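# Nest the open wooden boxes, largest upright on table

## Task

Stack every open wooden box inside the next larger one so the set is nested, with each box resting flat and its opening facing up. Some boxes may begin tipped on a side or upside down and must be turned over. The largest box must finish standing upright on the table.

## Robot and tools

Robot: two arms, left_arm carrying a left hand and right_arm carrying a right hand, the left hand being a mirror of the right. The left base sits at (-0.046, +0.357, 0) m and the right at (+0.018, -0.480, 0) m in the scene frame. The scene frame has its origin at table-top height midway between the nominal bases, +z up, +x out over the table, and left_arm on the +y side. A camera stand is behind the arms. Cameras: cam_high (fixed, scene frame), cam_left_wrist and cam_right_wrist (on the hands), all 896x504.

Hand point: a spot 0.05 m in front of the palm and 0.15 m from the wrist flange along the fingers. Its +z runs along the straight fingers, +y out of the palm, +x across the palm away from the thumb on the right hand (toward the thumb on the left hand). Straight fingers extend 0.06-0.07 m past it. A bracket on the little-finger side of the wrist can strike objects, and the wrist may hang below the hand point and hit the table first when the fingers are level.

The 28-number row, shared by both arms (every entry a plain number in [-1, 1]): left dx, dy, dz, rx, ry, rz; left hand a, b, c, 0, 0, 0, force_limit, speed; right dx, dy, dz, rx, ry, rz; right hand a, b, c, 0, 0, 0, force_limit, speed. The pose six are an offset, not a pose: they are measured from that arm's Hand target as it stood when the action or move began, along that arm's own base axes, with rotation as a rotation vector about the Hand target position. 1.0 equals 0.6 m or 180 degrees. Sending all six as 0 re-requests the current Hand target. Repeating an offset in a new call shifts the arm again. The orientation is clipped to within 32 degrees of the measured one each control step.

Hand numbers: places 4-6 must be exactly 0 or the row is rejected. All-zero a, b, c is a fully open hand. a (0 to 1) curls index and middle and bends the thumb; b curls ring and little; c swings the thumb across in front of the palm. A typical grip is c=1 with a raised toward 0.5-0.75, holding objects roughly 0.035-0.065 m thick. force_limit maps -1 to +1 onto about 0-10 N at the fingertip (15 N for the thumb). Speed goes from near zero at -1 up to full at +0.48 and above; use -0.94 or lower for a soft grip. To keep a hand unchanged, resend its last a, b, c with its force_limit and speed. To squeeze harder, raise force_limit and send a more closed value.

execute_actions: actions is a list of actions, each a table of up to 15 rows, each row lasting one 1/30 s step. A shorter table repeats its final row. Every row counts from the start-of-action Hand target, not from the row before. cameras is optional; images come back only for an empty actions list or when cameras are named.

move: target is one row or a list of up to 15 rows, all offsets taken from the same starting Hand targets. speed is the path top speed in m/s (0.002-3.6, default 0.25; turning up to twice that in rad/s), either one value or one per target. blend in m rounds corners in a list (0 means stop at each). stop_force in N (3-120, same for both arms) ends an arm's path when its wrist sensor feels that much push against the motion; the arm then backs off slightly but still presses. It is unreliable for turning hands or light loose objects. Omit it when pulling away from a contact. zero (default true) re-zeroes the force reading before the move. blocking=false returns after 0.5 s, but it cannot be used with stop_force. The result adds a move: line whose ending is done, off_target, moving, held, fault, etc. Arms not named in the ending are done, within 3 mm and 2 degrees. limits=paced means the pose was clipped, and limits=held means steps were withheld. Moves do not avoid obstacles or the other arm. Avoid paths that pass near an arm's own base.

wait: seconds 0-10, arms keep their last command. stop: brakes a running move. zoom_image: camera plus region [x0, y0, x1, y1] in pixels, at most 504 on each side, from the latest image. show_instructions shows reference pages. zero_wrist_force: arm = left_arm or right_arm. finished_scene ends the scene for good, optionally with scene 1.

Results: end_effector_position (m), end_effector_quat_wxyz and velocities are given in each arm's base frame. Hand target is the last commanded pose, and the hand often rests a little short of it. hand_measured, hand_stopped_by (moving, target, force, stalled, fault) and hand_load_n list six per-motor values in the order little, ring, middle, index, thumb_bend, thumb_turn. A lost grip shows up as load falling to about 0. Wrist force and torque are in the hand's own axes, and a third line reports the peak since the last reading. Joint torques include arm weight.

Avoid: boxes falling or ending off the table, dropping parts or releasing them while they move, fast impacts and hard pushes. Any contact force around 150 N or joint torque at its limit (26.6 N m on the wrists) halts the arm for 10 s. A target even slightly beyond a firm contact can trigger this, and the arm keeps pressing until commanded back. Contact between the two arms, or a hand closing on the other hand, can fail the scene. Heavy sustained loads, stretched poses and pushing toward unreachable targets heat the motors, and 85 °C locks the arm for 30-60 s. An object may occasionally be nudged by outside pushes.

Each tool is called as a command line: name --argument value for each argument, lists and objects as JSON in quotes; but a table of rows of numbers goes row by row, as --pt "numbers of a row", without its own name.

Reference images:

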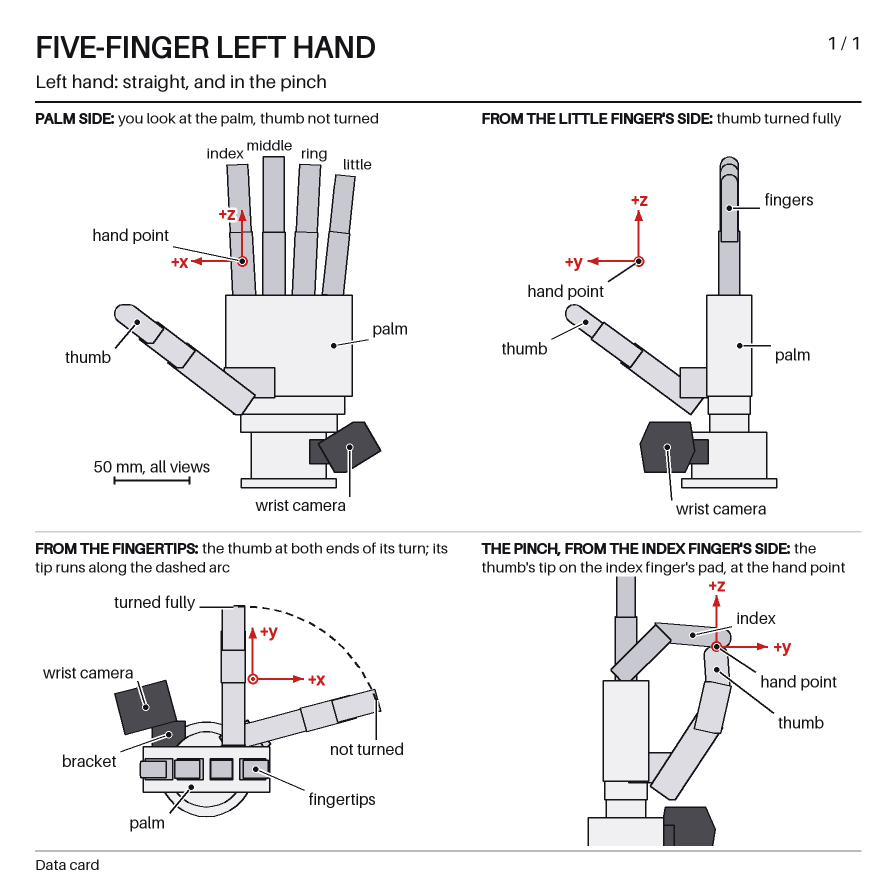

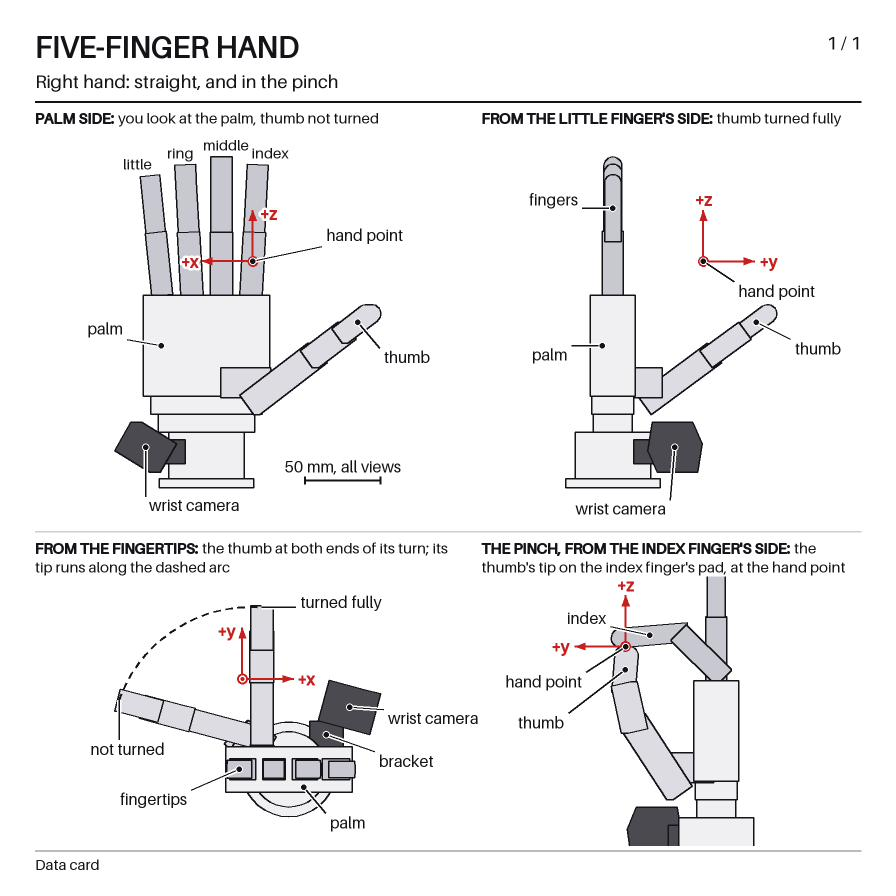

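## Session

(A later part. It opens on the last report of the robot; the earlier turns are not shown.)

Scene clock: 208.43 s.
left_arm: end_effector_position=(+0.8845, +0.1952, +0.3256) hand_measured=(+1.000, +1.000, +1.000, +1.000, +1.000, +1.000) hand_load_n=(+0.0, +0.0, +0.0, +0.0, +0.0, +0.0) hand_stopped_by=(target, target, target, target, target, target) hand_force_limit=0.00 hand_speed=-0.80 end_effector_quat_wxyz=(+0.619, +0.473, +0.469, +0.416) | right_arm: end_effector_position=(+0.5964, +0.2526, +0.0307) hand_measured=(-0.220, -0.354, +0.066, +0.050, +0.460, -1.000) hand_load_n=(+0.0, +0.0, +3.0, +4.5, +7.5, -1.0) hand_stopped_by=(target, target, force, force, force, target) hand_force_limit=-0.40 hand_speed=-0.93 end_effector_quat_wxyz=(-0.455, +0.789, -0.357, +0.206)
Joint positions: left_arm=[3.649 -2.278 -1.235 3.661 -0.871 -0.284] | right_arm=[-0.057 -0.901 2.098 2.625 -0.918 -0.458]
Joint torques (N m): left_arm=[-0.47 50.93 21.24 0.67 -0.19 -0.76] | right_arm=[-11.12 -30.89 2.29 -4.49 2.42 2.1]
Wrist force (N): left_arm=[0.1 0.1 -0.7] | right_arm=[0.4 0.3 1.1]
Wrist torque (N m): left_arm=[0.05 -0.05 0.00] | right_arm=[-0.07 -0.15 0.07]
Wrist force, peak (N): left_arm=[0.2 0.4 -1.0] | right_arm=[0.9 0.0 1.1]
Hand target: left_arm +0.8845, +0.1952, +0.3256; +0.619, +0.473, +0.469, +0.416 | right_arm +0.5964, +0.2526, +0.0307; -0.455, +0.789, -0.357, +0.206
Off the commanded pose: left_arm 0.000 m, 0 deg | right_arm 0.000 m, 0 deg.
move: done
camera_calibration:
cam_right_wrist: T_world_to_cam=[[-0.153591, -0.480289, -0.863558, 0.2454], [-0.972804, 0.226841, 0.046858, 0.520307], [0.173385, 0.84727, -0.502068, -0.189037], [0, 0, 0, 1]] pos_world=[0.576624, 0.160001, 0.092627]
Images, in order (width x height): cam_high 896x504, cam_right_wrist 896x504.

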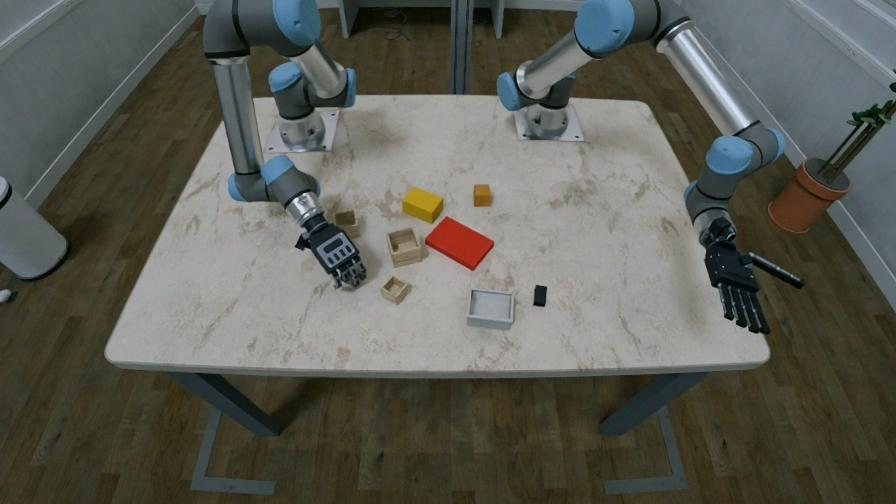

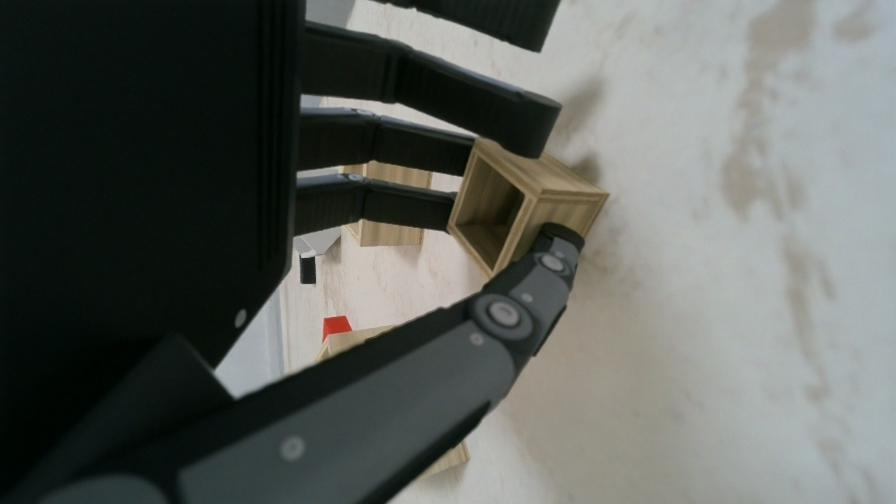

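move --pt "0 0 0 0 0 0 0 0 0 0 0 0 0 -0.8 0 0 0.1322 0 0 0 0.8 0.65 1 0 0 0 -0.4 -0.93" --pt "0 0 0 0 0 0 0 0 0 0 0 0 0 -0.8 0.071 0.1662 0.1322 0 0 0.075 0.8 0.65 1 0 0 0 -0.4 -0.93" --speed '[0.1, 0.15]' --blend '[0.03, 0]' --cameras '["all"]'

Scene clock: 217.23 s.
left_arm: end_effector_position=(+0.8845, +0.1952, +0.3256) hand_measured=(+1.000, +1.000, +1.000, +1.000, +1.000, +1.000) hand_load_n=(+0.0, +0.0, +0.0, +0.0, +0.0, +0.0) hand_stopped_by=(target, target, target, target, target, target) hand_force_limit=0.00 hand_speed=-0.80 end_effector_quat_wxyz=(+0.619, +0.473, +0.469, +0.416) | right_arm: end_effector_position=(+0.6389, +0.3524, +0.1100) hand_measured=(-0.220, -0.354, +0.066, +0.050, +0.460, -1.000) hand_load_n=(+0.0, +0.0, +3.0, +4.5, +7.5, -0.5) hand_stopped_by=(target, target, force, force, force, target) hand_force_limit=-0.40 hand_speed=-0.93 end_effector_quat_wxyz=(-0.477, +0.825, -0.262, +0.151)
Joint positions: left_arm=[3.649 -2.278 -1.235 3.661 -0.871 -0.284] | right_arm=[0.087 -0.953 1.808 3.016 -0.848 -0.535]
Joint torques (N m): left_arm=[-0.42 50.26 20.82 0.61 -0.11 -0.79] | right_arm=[-4.24 -44.78 -20.17 -2.66 -1.21 2.02]
Wrist force (N): left_arm=[0.2 0.3 -0.7] | right_arm=[0.9 0.6 0.8]
Wrist torque (N m): left_arm=[0.08 -0.04 0.00] | right_arm=[0.00 -0.23 0.06]
Wrist force, peak (N): left_arm=[0.1 0.2 -1.1] | right_arm=[0.7 1.2 1.4]
Hand target: left_arm +0.8845, +0.1952, +0.3256; +0.619, +0.473, +0.469, +0.416 | right_arm +0.6390, +0.3524, +0.1100; -0.477, +0.825, -0.262, +0.151
Off the commanded pose: left_arm 0.000 m, 0 deg | right_arm 0.000 m, 0 deg.
move: done
camera_calibration:
cam_right_wrist: T_world_to_cam=[[-0.0371859, -0.502859, -0.863568, 0.301857], [-0.998881, -0.0065628, 0.0468341, 0.63419], [-0.0292184, 0.864344, -0.502052, -0.117608], [0, 0, 0, 1]] pos_world=[0.641269, 0.257607, 0.171927]

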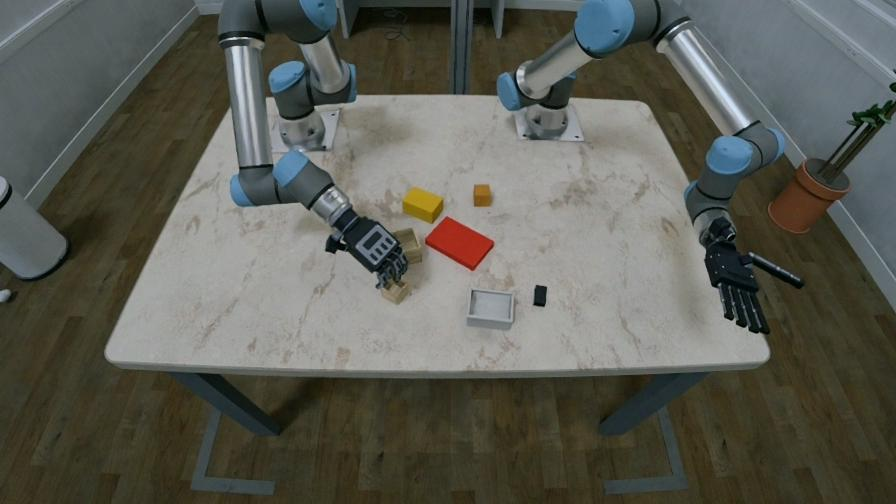

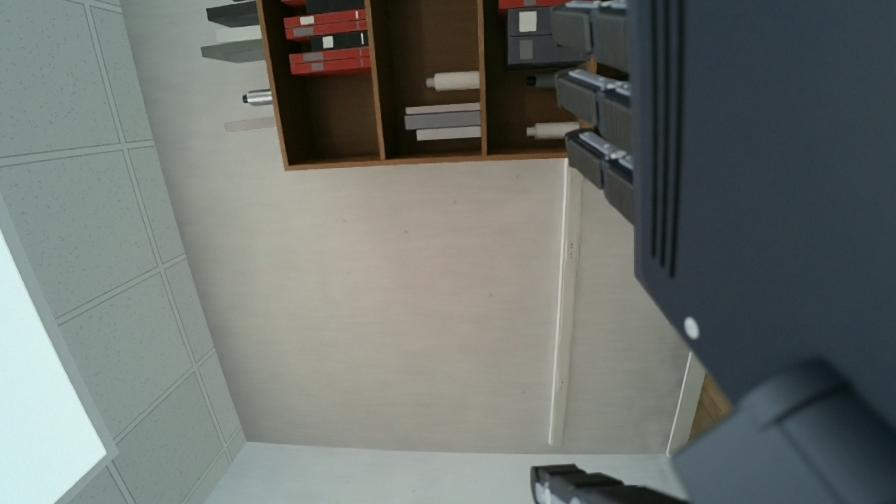

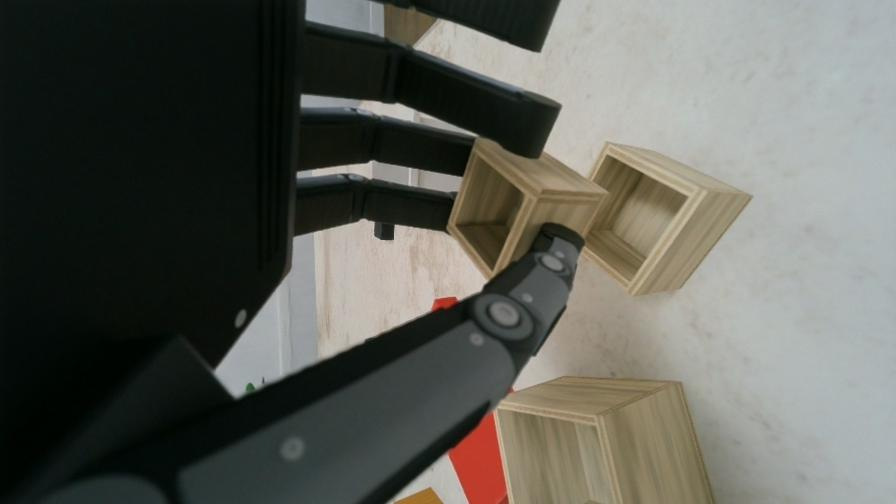

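zoom_image --camera "cam_right_wrist" --region '[420, 110, 780, 310]'

zoom_image --camera "cam_high" --region '[346, 230, 446, 310]'

Scaled by 1.400 from the camera's 896x504 image, which has a finer 1280x720 frame.

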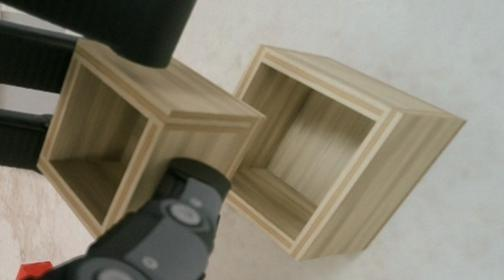

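Scaled by 5.040 from the camera's 896x504 image, which has a finer 1280x720 frame.

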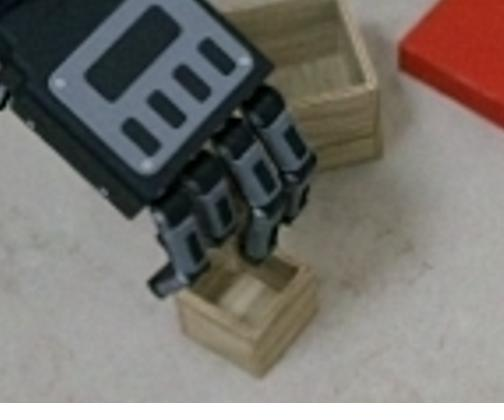

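move --target '[0,0,0,0,0,0,0,0,0,0,0,0,0,-0.8,0,0,-0.0583,0,0,0,0.8,0.65,1,0,0,0,-0.4,-0.93]' --speed 0.1 --stop_force 4 --cameras '["cam_high","cam_right_wrist"]'

zoom_image --camera "cam_right_wrist" --region '[420, 110, 780, 310]'

zoom_image --camera "cam_high" --region '[366, 250, 426, 310]'

Scene clock: 220.43 s.
left_arm: end_effector_position=(+0.8845, +0.1952, +0.3256) hand_measured=(+1.000, +1.000, +1.000, +1.000, +1.000, +1.000) hand_load_n=(+0.0, +0.0, +0.0, +0.0, +0.0, +0.0) hand_stopped_by=(target, target, target, target, target, target) hand_force_limit=0.00 hand_speed=-0.80 end_effector_quat_wxyz=(+0.619, +0.473, +0.469, +0.416) | right_arm: end_effector_position=(+0.6390, +0.3523, +0.0750) hand_measured=(-0.220, -0.354, +0.066, +0.050, +0.460, -1.000) hand_load_n=(+0.0, +0.0, +3.5, +4.5, +7.0, -1.0) hand_stopped_by=(target, target, force, force, force, target) hand_force_limit=-0.40 hand_speed=-0.93 end_effector_quat_wxyz=(-0.477, +0.825, -0.262, +0.151)
Joint positions: left_arm=[3.649 -2.278 -1.235 3.661 -0.871 -0.284] | right_arm=[0.087 -0.887 1.815 2.944 -0.848 -0.535]
Joint torques (N m): left_arm=[-0.96 50.55 21.54 0.45 -0.25 -0.89] | right_arm=[0.04 -48.21 -28.3 -4.26 -1.4 2.33]
Wrist force (N): left_arm=[0.1 0.1 -0.8] | right_arm=[0.6 0.4 0.7]
Wrist torque (N m): left_arm=[0.06 -0.04 0.00] | right_arm=[-0.02 -0.20 0.03]
Wrist force, peak (N): left_arm=[0.2 0.2 -1.1] | right_arm=[0.8 1.2 1.3]
Hand target: left_arm +0.8845, +0.1952, +0.3256; +0.619, +0.473, +0.469, +0.416 | right_arm +0.6390, +0.3524, +0.0751; -0.477, +0.825, -0.262, +0.151
Off the commanded pose: left_arm 0.000 m, 0 deg | right_arm 0.000 m, 0 deg.
move: done
camera_calibration:
cam_right_wrist: T_world_to_cam=[[-0.0372368, -0.50286, -0.863566, 0.271754], [-0.998879, -0.00653675, 0.0468779, 0.635911], [-0.0292179, 0.864343, -0.502053, -0.135127], [0, 0, 0, 1]] pos_world=[0.641369, 0.257607, 0.137027]
Images, in order (width x height): cam_high 896x504, cam_right_wrist 896x504.

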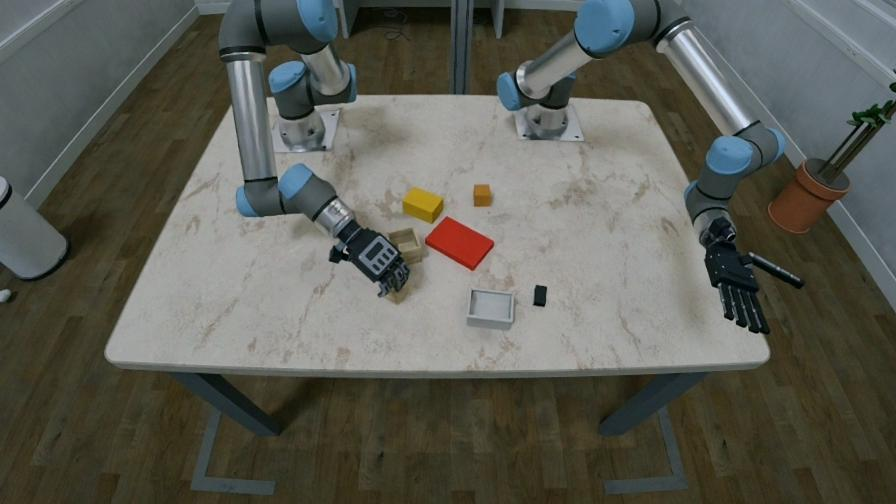

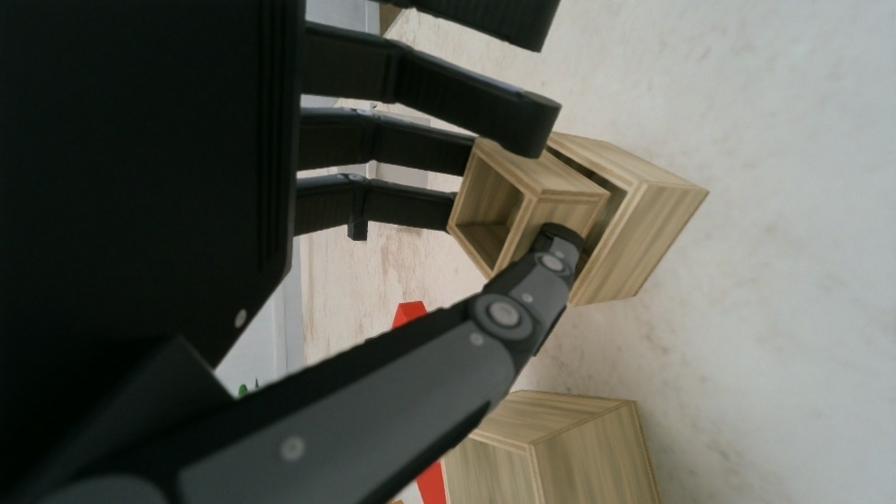

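Scaled by 1.400 from the camera's 896x504 image, which has a finer 1280x720 frame.

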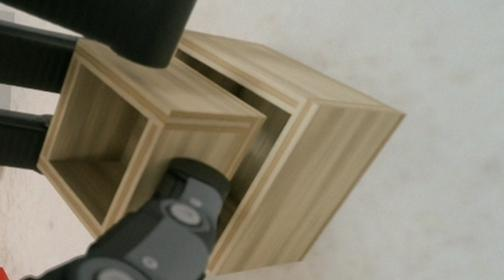

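Scaled by 8.400 from the camera's 896x504 image, which has a finer 1280x720 frame.

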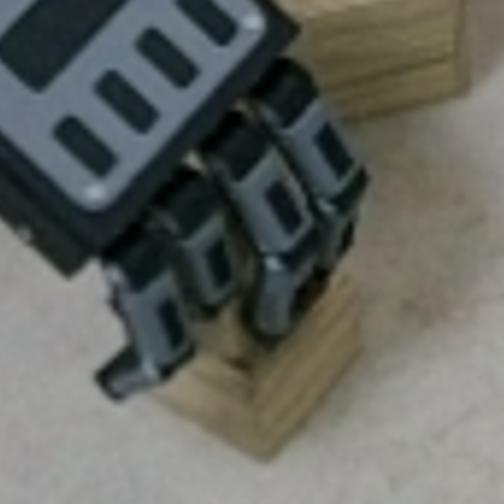

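zoom_image --camera "cam_right_wrist" --region '[540, 125, 720, 225]'

zoom_image --camera "cam_right_wrist" --region '[540, 215, 720, 315]'

Scaled by 2.800 from the camera's 896x504 image, which has a finer 1280x720 frame.

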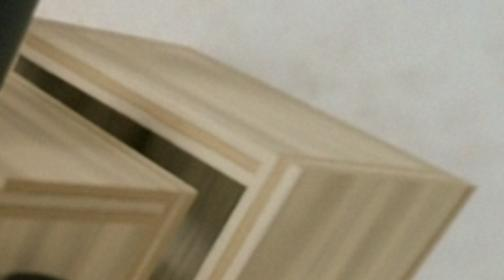

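Scaled by 2.800 from the camera's 896x504 image, which has a finer 1280x720 frame.

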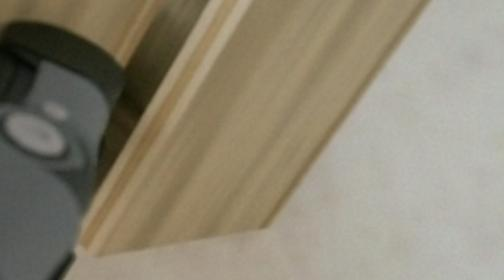

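zoom_image --camera "cam_right_wrist" --region '[544, 125, 634, 175]'

zoom_image --camera "cam_right_wrist" --region '[584, 160, 674, 210]'

zoom_image --camera "cam_right_wrist" --region '[564, 190, 654, 240]'

zoom_image --camera "cam_right_wrist" --region '[560, 260, 650, 310]'

Scaled by 5.600 from the camera's 896x504 image, which has a finer 1280x720 frame.

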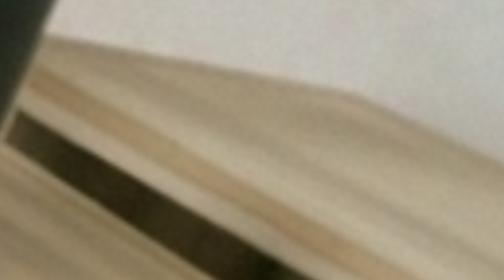

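Scaled by 5.600 from the camera's 896x504 image, which has a finer 1280x720 frame.

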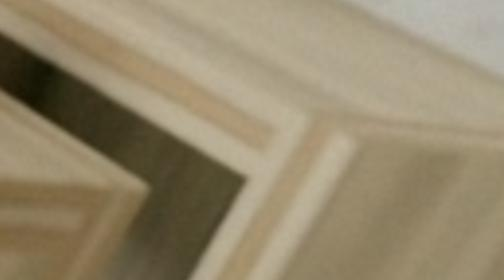

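Scaled by 5.600 from the camera's 896x504 image, which has a finer 1280x720 frame.

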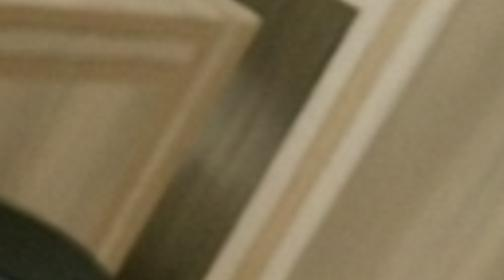

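Scaled by 5.600 from the camera's 896x504 image, which has a finer 1280x720 frame.

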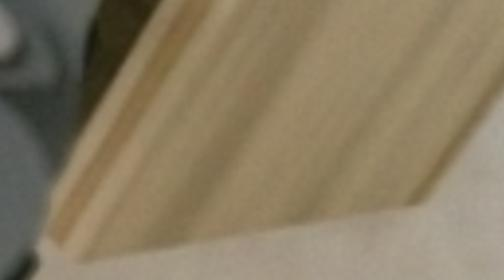

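zoom_image --camera "cam_right_wrist" --region '[440, 130, 530, 180]'

zoom_image --camera "cam_right_wrist" --region '[500, 160, 590, 210]'

zoom_image --camera "cam_right_wrist" --region '[440, 200, 530, 250]'

zoom_image --camera "cam_right_wrist" --region '[455, 240, 545, 290]'

Scaled by 5.600 from the camera's 896x504 image, which has a finer 1280x720 frame.

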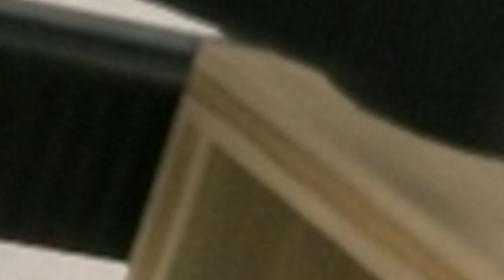

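Scaled by 5.600 from the camera's 896x504 image, which has a finer 1280x720 frame.

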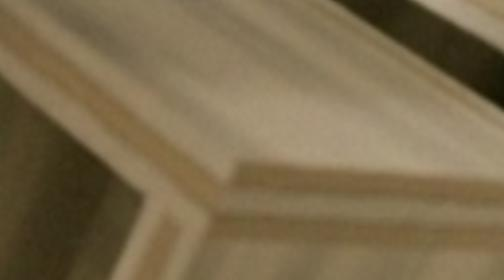

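Scaled by 5.600 from the camera's 896x504 image, which has a finer 1280x720 frame.

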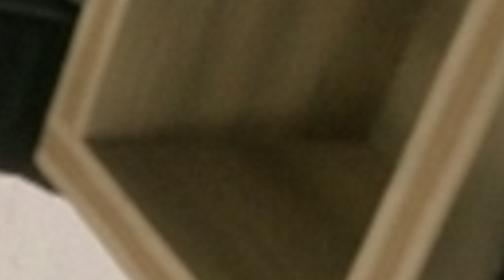

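Scaled by 5.600 from the camera's 896x504 image, which has a finer 1280x720 frame.

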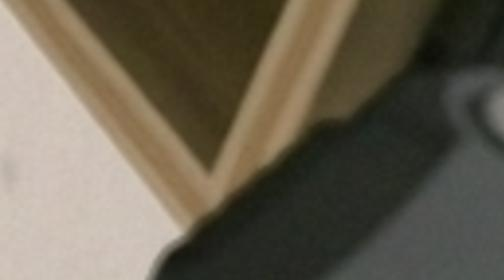

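zoom_image --camera "cam_high" --region '[378, 276, 418, 308]'

Scaled by 12.600 from the camera's 896x504 image, which has a finer 1280x720 frame.

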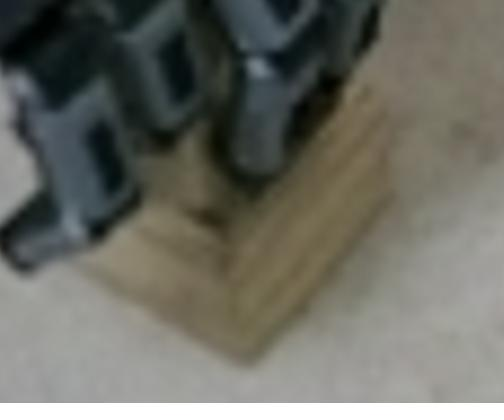

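move --target '[0,0,0,0,0,0,0,0,0,0,0,0,0,-0.8,0,0.003,-0.00833,0,0,0,0.8,0.65,1,0,0,0,-0.4,-0.93]' --speed 0.05 --cameras '["cam_high","cam_right_wrist"]'

zoom_image --camera "cam_right_wrist" --region '[584, 160, 674, 210]'

zoom_image --camera "cam_right_wrist" --region '[534, 130, 624, 180]'

zoom_image --camera "cam_right_wrist" --region '[554, 190, 644, 240]'

zoom_image --camera "cam_high" --region '[378, 276, 418, 308]'

Scene clock: 233.13 s.
left_arm: end_effector_position=(+0.8845, +0.1952, +0.3256) hand_measured=(+1.000, +1.000, +1.000, +1.000, +1.000, +1.000) hand_load_n=(+0.0, +0.0, +0.0, +0.0, +0.0, +0.0) hand_stopped_by=(target, target, target, target, target, target) hand_force_limit=0.00 hand_speed=-0.80 end_effector_quat_wxyz=(+0.619, +0.473, +0.469, +0.416) | right_arm: end_effector_position=(+0.6390, +0.3542, +0.0700) hand_measured=(-0.220, -0.354, +0.066, +0.050, +0.460, -1.000) hand_load_n=(+0.0, +0.0, +3.5, +4.5, +7.0, -1.0) hand_stopped_by=(target, target, force, force, force, target) hand_force_limit=-0.40 hand_speed=-0.93 end_effector_quat_wxyz=(-0.477, +0.825, -0.262, +0.151)
Joint positions: left_arm=[3.649 -2.278 -1.235 3.661 -0.871 -0.284] | right_arm=[0.09 -0.876 1.813 2.932 -0.85 -0.532]
Joint torques (N m): left_arm=[-0.19 50.99 21.94 0.51 -0.09 -0.64] | right_arm=[4.39 -52.31 -25.75 -2.19 -0.82 1.77]
Wrist force (N): left_arm=[0.1 0.3 -0.7] | right_arm=[0.6 0.4 0.5]
Wrist torque (N m): left_arm=[0.09 -0.04 -0.01] | right_arm=[-0.01 -0.19 0.03]
Wrist force, peak (N): left_arm=[0.3 0.3 -1.1] | right_arm=[0.9 0.4 1.0]
Hand target: left_arm +0.8845, +0.1952, +0.3256; +0.619, +0.473, +0.469, +0.416 | right_arm +0.6390, +0.3542, +0.0701; -0.477, +0.825, -0.262, +0.151
Off the commanded pose: left_arm 0.000 m, 0 deg | right_arm 0.000 m, 0 deg.
move: done
camera_calibration:
cam_right_wrist: T_world_to_cam=[[-0.0372368, -0.50286, -0.863566, 0.268306], [-0.998879, -0.00653675, 0.0468779, 0.636162], [-0.0292179, 0.864343, -0.502053, -0.139329], [0, 0, 0, 1]] pos_world=[0.641369, 0.259507, 0.131927]
Images, in order (width x height): cam_high 896x504, cam_right_wrist 896x504.

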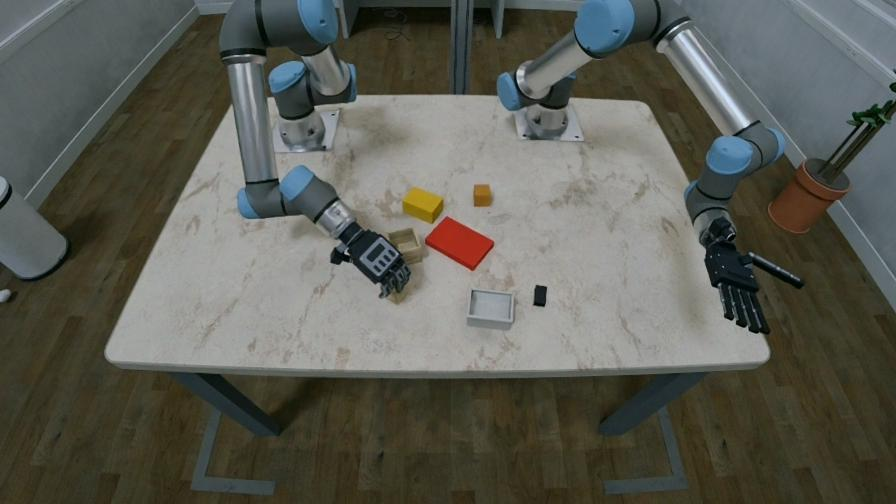

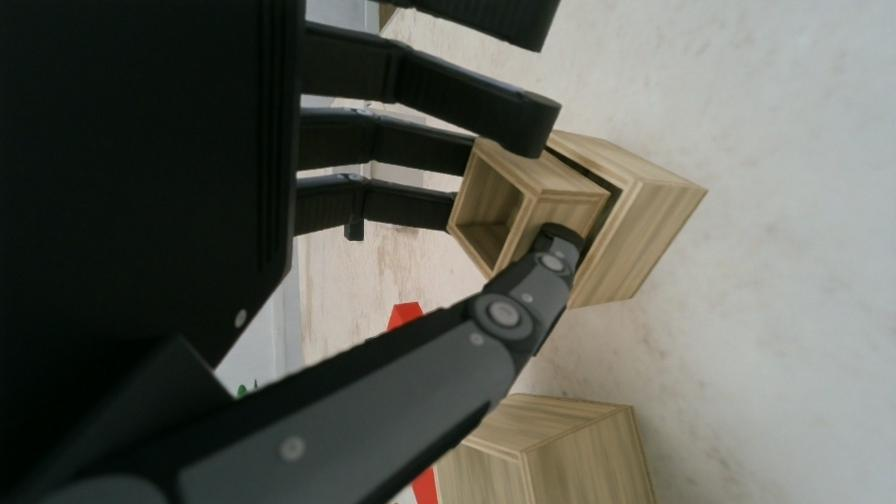

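Scaled by 5.600 from the camera's 896x504 image, which has a finer 1280x720 frame.

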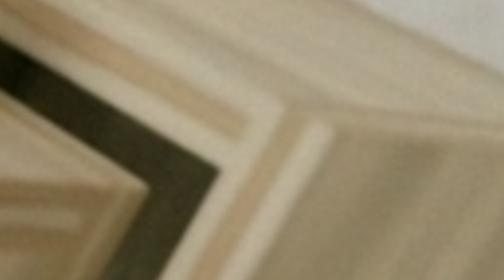

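Scaled by 5.600 from the camera's 896x504 image, which has a finer 1280x720 frame.

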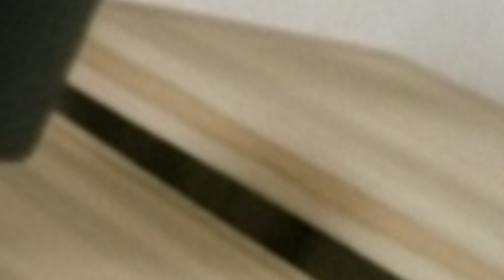

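Scaled by 5.600 from the camera's 896x504 image, which has a finer 1280x720 frame.

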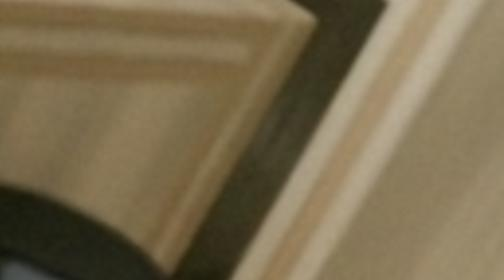

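Scaled by 12.600 from the camera's 896x504 image, which has a finer 1280x720 frame.

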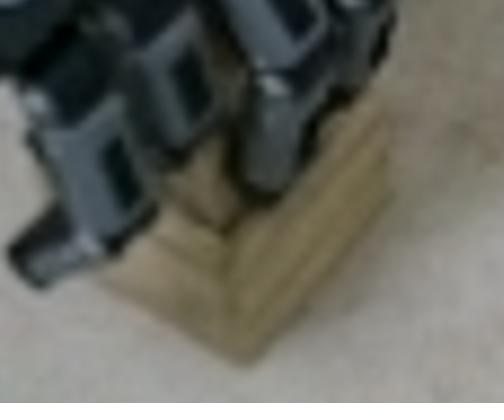

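move --pt "0 0 0 0 0 0 0 0 0 0 0 0 0 -0.8 -0.0005 0.0012 0 0 0 0 0.8 0.65 1 0 0 0 -0.4 -0.93" --pt "0 0 0 0 0 0 0 0 0 0 0 0 0 -0.8 -0.0005 0.0012 -0.012 0 0 0 0.8 0.65 1 0 0 0 -0.4 -0.93" --speed 0.02 --stop_force 3 --cameras '["cam_high","cam_right_wrist"]'

zoom_image --camera "cam_right_wrist" --region '[564, 150, 654, 200]'

zoom_image --camera "cam_right_wrist" --region '[500, 125, 680, 225]'

zoom_image --camera "cam_high" --region '[378, 276, 418, 308]'

Scene clock: 241.27 s.
left_arm: end_effector_position=(+0.8845, +0.1952, +0.3256) hand_measured=(+1.000, +1.000, +1.000, +1.000, +1.000, +1.000) hand_load_n=(+0.0, +0.0, +0.0, +0.0, +0.0, +0.0) hand_stopped_by=(target, target, target, target, target, target) hand_force_limit=0.00 hand_speed=-0.80 end_effector_quat_wxyz=(+0.619, +0.473, +0.469, +0.416) | right_arm: end_effector_position=(+0.6387, +0.3549, +0.0628) hand_measured=(-0.220, -0.354, +0.066, +0.050, +0.460, -1.000) hand_load_n=(+0.0, +0.0, +3.0, +4.5, +7.0, -0.5) hand_stopped_by=(target, target, force, force, force, target) hand_force_limit=-0.40 hand_speed=-0.93 end_effector_quat_wxyz=(-0.477, +0.825, -0.262, +0.151)
Joint positions: left_arm=[3.649 -2.278 -1.235 3.661 -0.871 -0.284] | right_arm=[0.091 -0.862 1.813 2.917 -0.851 -0.531]
Joint torques (N m): left_arm=[-0.11 51.92 21.31 0.67 -0.18 -0.49] | right_arm=[9.38 -55.75 -4.38 -0.5 0.6 1.54]
Wrist force (N): left_arm=[0.1 0.1 -0.6] | right_arm=[0.7 0.4 0.7]
Wrist torque (N m): left_arm=[0.05 -0.03 0.00] | right_arm=[-0.02 -0.20 0.04]
Wrist force, peak (N): left_arm=[0.1 0.1 -1.1] | right_arm=[1.0 0.2 0.9]
Hand target: left_arm +0.8845, +0.1952, +0.3256; +0.619, +0.473, +0.469, +0.416 | right_arm +0.6387, +0.3549, +0.0629; -0.477, +0.825, -0.262, +0.151
Off the commanded pose: left_arm 0.000 m, 0 deg | right_arm 0.000 m, 0 deg.
move: done
camera_calibration:
cam_right_wrist: T_world_to_cam=[[-0.0372338, -0.502934, -0.863523, 0.262477], [-0.998879, -0.00653272, 0.046875, 0.636199], [-0.0292162, 0.8643, -0.502127, -0.143402], [0, 0, 0, 1]] pos_world=[0.641069, 0.260107, 0.124827]
Images, in order (width x height): cam_high 896x504, cam_right_wrist 896x504.

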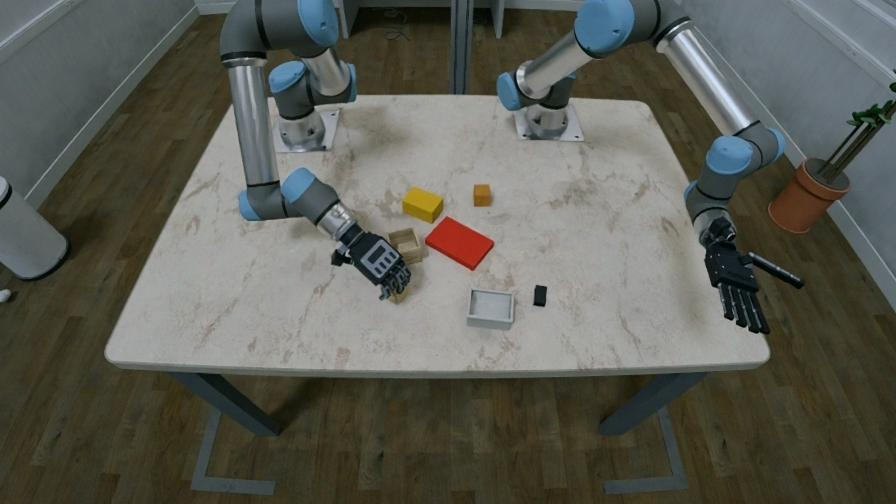

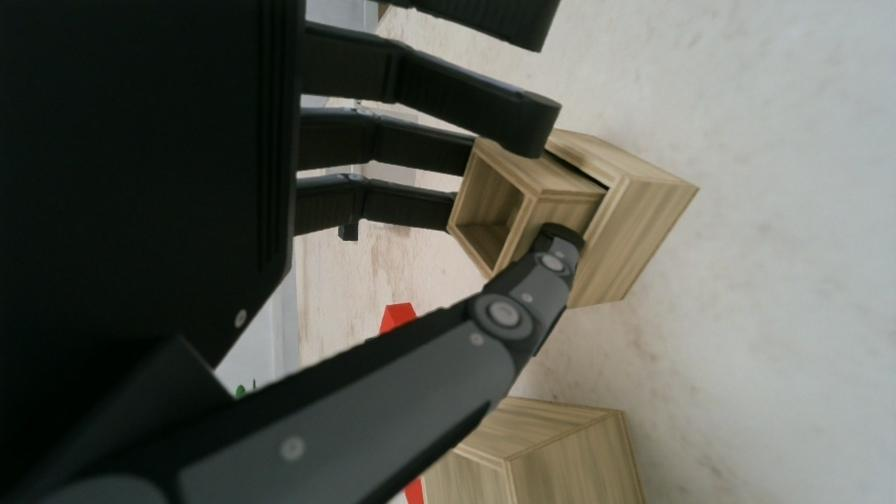

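Scaled by 5.600 from the camera's 896x504 image, which has a finer 1280x720 frame.

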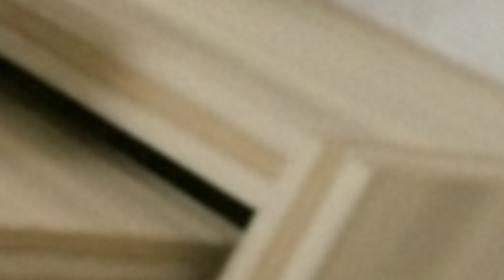

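Scaled by 2.800 from the camera's 896x504 image, which has a finer 1280x720 frame.

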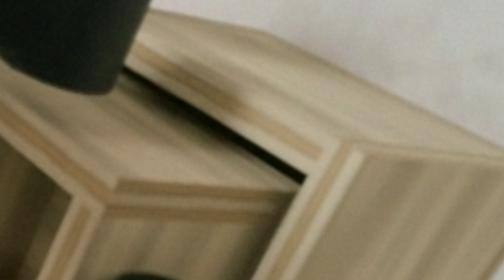

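Scaled by 12.600 from the camera's 896x504 image, which has a finer 1280x720 frame.

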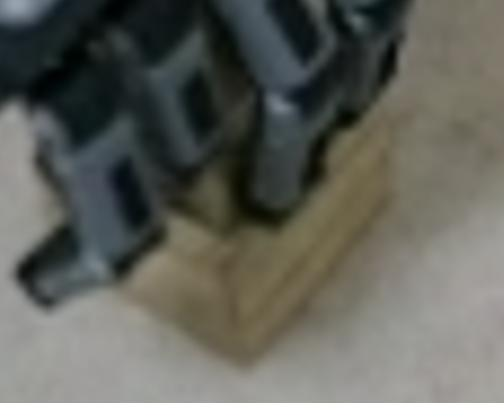

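move --target '[0,0,0,0,0,0,0,0,0,0,0,0,0,-0.8,0,0,-0.0142,0,0,0,0.8,0.65,1,0,0,0,-0.4,-0.93]' --speed 0.02 --stop_force 3 --cameras '["cam_high","cam_right_wrist"]'

zoom_image --camera "cam_right_wrist" --region '[440, 125, 710, 275]'

zoom_image --camera "cam_high" --region '[378, 276, 418, 308]'

Scene clock: 242.80 s.
left_arm: end_effector_position=(+0.8845, +0.1952, +0.3256) hand_measured=(+1.000, +1.000, +1.000, +1.000, +1.000, +1.000) hand_load_n=(+0.0, +0.0, +0.0, +0.0, +0.0, +0.0) hand_stopped_by=(target, target, target, target, target, target) hand_force_limit=0.00 hand_speed=-0.80 end_effector_quat_wxyz=(+0.619, +0.473, +0.469, +0.416) | right_arm: end_effector_position=(+0.6387, +0.3549, +0.0589) hand_measured=(-0.220, -0.354, +0.066, +0.050, +0.460, -1.000) hand_load_n=(+0.0, +0.0, +3.0, +4.5, +7.0, -1.0) hand_stopped_by=(target, target, force, force, force, target) hand_force_limit=-0.40 hand_speed=-0.93 end_effector_quat_wxyz=(-0.477, +0.825, -0.262, +0.151)
Joint positions: left_arm=[3.649 -2.278 -1.235 3.661 -0.871 -0.284] | right_arm=[0.091 -0.854 1.813 2.909 -0.851 -0.531]
Joint torques (N m): left_arm=[-0.3 51.16 20.76 0.65 -0.26 -0.79] | right_arm=[8.06 -52.87 -3.56 -4.06 -1.72 0.89]
Wrist force (N): left_arm=[0.0 0.2 -0.8] | right_arm=[1.1 -2.0 -0.4]
Wrist torque (N m): left_arm=[0.08 -0.03 -0.01] | right_arm=[-0.02 -0.17 -0.02]
Wrist force, peak (N): left_arm=[0.4 0.2 -1.1] | right_arm=[0.2 -11.8 -5.5]
Hand target: left_arm +0.8845, +0.1952, +0.3256; +0.619, +0.473, +0.469, +0.416 | right_arm +0.6387, +0.3549, +0.0589; -0.477, +0.825, -0.262, +0.151 (not the last commanded pose)
Off the commanded pose: left_arm 0.000 m, 0 deg | right_arm 0.005 m, 0 deg.
move: contact (right_arm)
camera_calibration:
cam_right_wrist: T_world_to_cam=[[-0.0371859, -0.502859, -0.863568, 0.259029], [-0.998881, -0.0065628, 0.0468341, 0.636401], [-0.0292184, 0.864344, -0.502052, -0.145516], [0, 0, 0, 1]] pos_world=[0.641069, 0.260207, 0.120827]
Images, in order (width x height): cam_high 896x504, cam_right_wrist 896x504.

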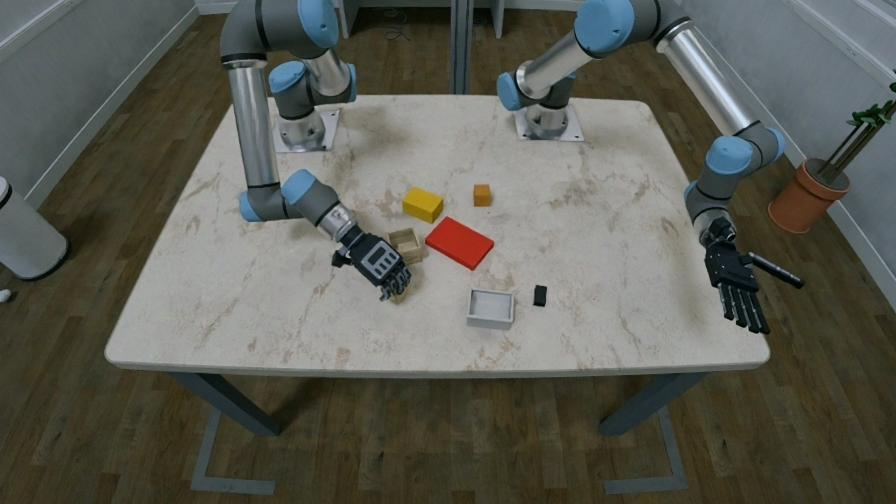

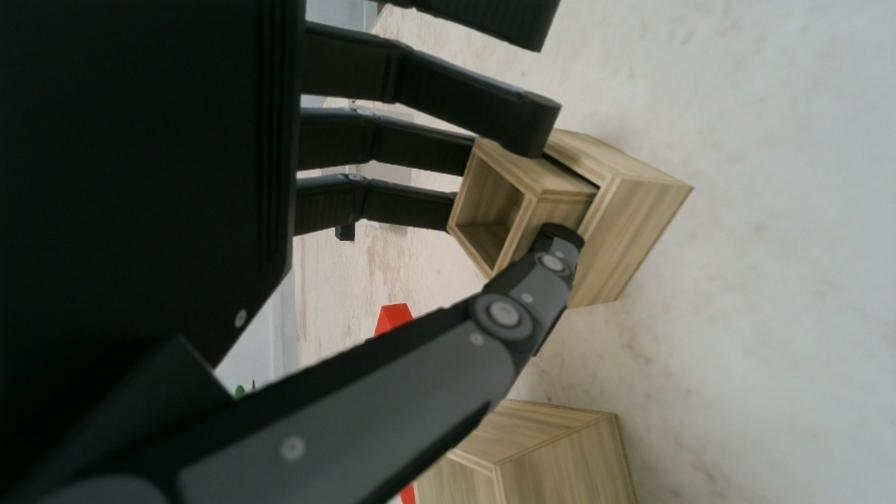

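Scaled by 1.867 from the camera's 896x504 image, which has a finer 1280x720 frame.

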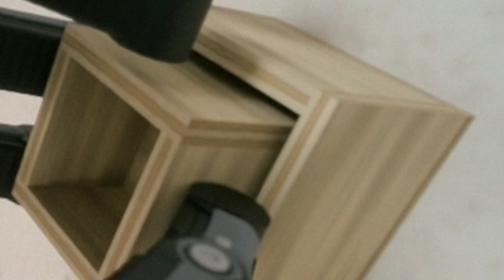

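Scaled by 12.600 from the camera's 896x504 image, which has a finer 1280x720 frame.

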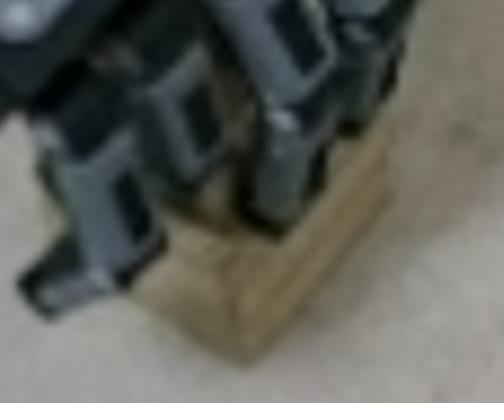

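move --pt "0 0 0 0 0 0 0 0 0 0 0 0 0 -0.8 0 0 0 0 0 0 0.35 0.24 1 0 0 0 -0.4 -0.7" --pt "0 0 0 0 0 0 0 0 0 0 0 0 0 -0.8 0 0 0.08 0 0 0 0.35 0.24 1 0 0 0 -0.4 -0.7" --speed 0.12 --cameras '["cam_high","cam_right_wrist"]'

zoom_image --camera "cam_high" --region '[366, 256, 426, 312]'

zoom_image --camera "cam_right_wrist" --region '[450, 100, 810, 300]'

Scene clock: 251.13 s.
left_arm: end_effector_position=(+0.8845, +0.1952, +0.3256) hand_measured=(+1.000, +1.000, +1.000, +1.000, +1.000, +1.000) hand_load_n=(+0.0, +0.0, +0.0, +0.0, +0.0, +0.0) hand_stopped_by=(target, target, target, target, target, target) hand_force_limit=0.00 hand_speed=-0.80 end_effector_quat_wxyz=(+0.619, +0.473, +0.469, +0.416) | right_arm: end_effector_position=(+0.6388, +0.3549, +0.1070) hand_measured=(+0.556, +0.492, +0.390, +0.348, +0.458, -1.000) hand_load_n=(+0.0, +0.0, -0.5, +0.0, +0.0, +0.0) hand_stopped_by=(target, target, target, target, force, target) hand_force_limit=-0.40 hand_speed=-0.70 end_effector_quat_wxyz=(-0.477, +0.825, -0.262, +0.152)
Joint positions: left_arm=[3.649 -2.278 -1.235 3.661 -0.871 -0.284] | right_arm=[0.091 -0.945 1.806 3.008 -0.851 -0.531]
Joint torques (N m): left_arm=[-0.32 51.52 22.06 0.38 -0.25 -0.72] | right_arm=[7.48 -47.14 -5.42 -3.6 0.86 -2.32]
Wrist force (N): left_arm=[0.1 0.2 -0.9] | right_arm=[0.7 0.1 0.6]
Wrist torque (N m): left_arm=[0.09 -0.05 0.00] | right_arm=[-0.06 -0.20 0.11]
Wrist force, peak (N): left_arm=[0.4 0.4 -1.1] | right_arm=[0.9 -2.2 -0.3]
Hand target: left_arm +0.8845, +0.1952, +0.3256; +0.619, +0.473, +0.469, +0.416 | right_arm +0.6387, +0.3549, +0.1069; -0.477, +0.825, -0.262, +0.151
Off the commanded pose: left_arm 0.000 m, 0 deg | right_arm 0.000 m, 0 deg.
move: done
camera_calibration:
cam_right_wrist: T_world_to_cam=[[-0.0368919, -0.502849, -0.863586, 0.300382], [-0.998898, -0.0065405, 0.0464807, 0.634313], [-0.0290211, 0.864349, -0.502054, -0.121492], [0, 0, 0, 1]] pos_world=[0.64117, 0.260207, 0.168927]
Images, in order (width x height): cam_high 896x504, cam_right_wrist 896x504.

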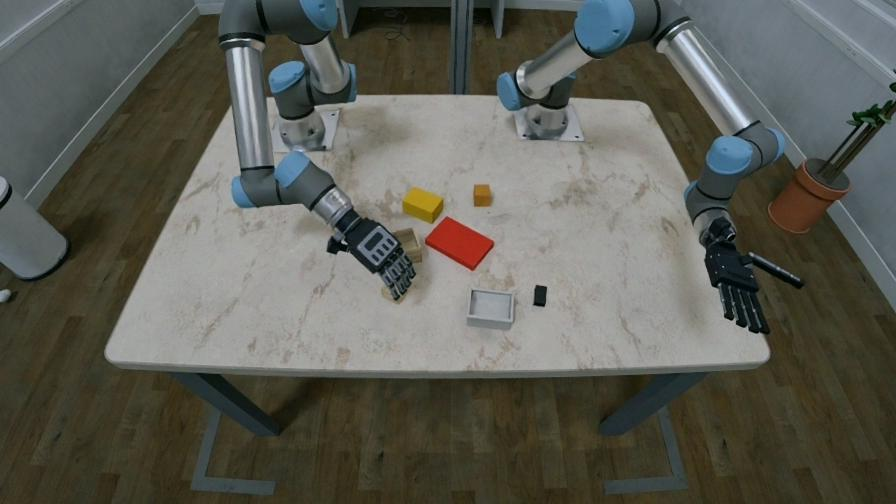

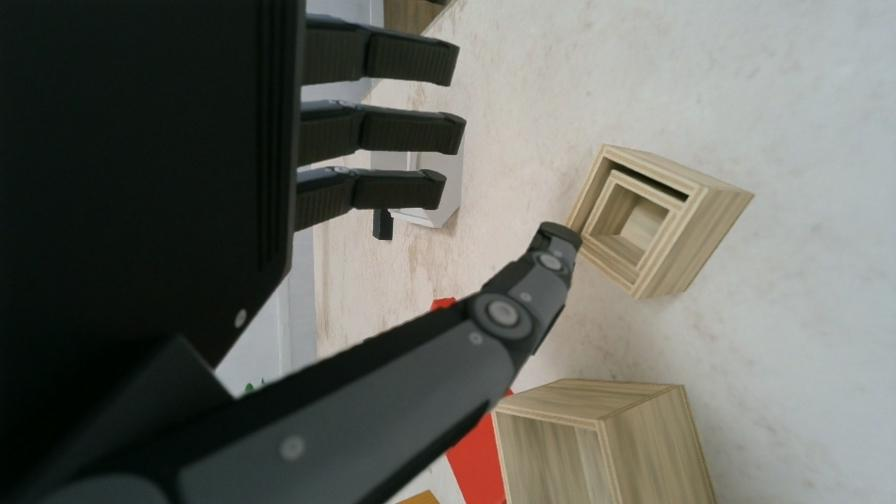

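Scaled by 8.400 from the camera's 896x504 image, which has a finer 1280x720 frame.

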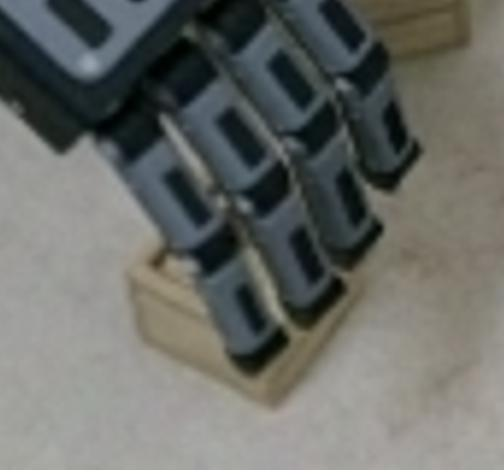

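Scaled by 1.400 from the camera's 896x504 image, which has a finer 1280x720 frame.

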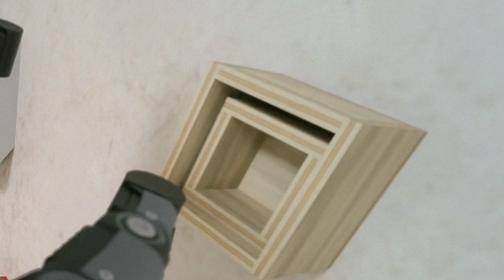

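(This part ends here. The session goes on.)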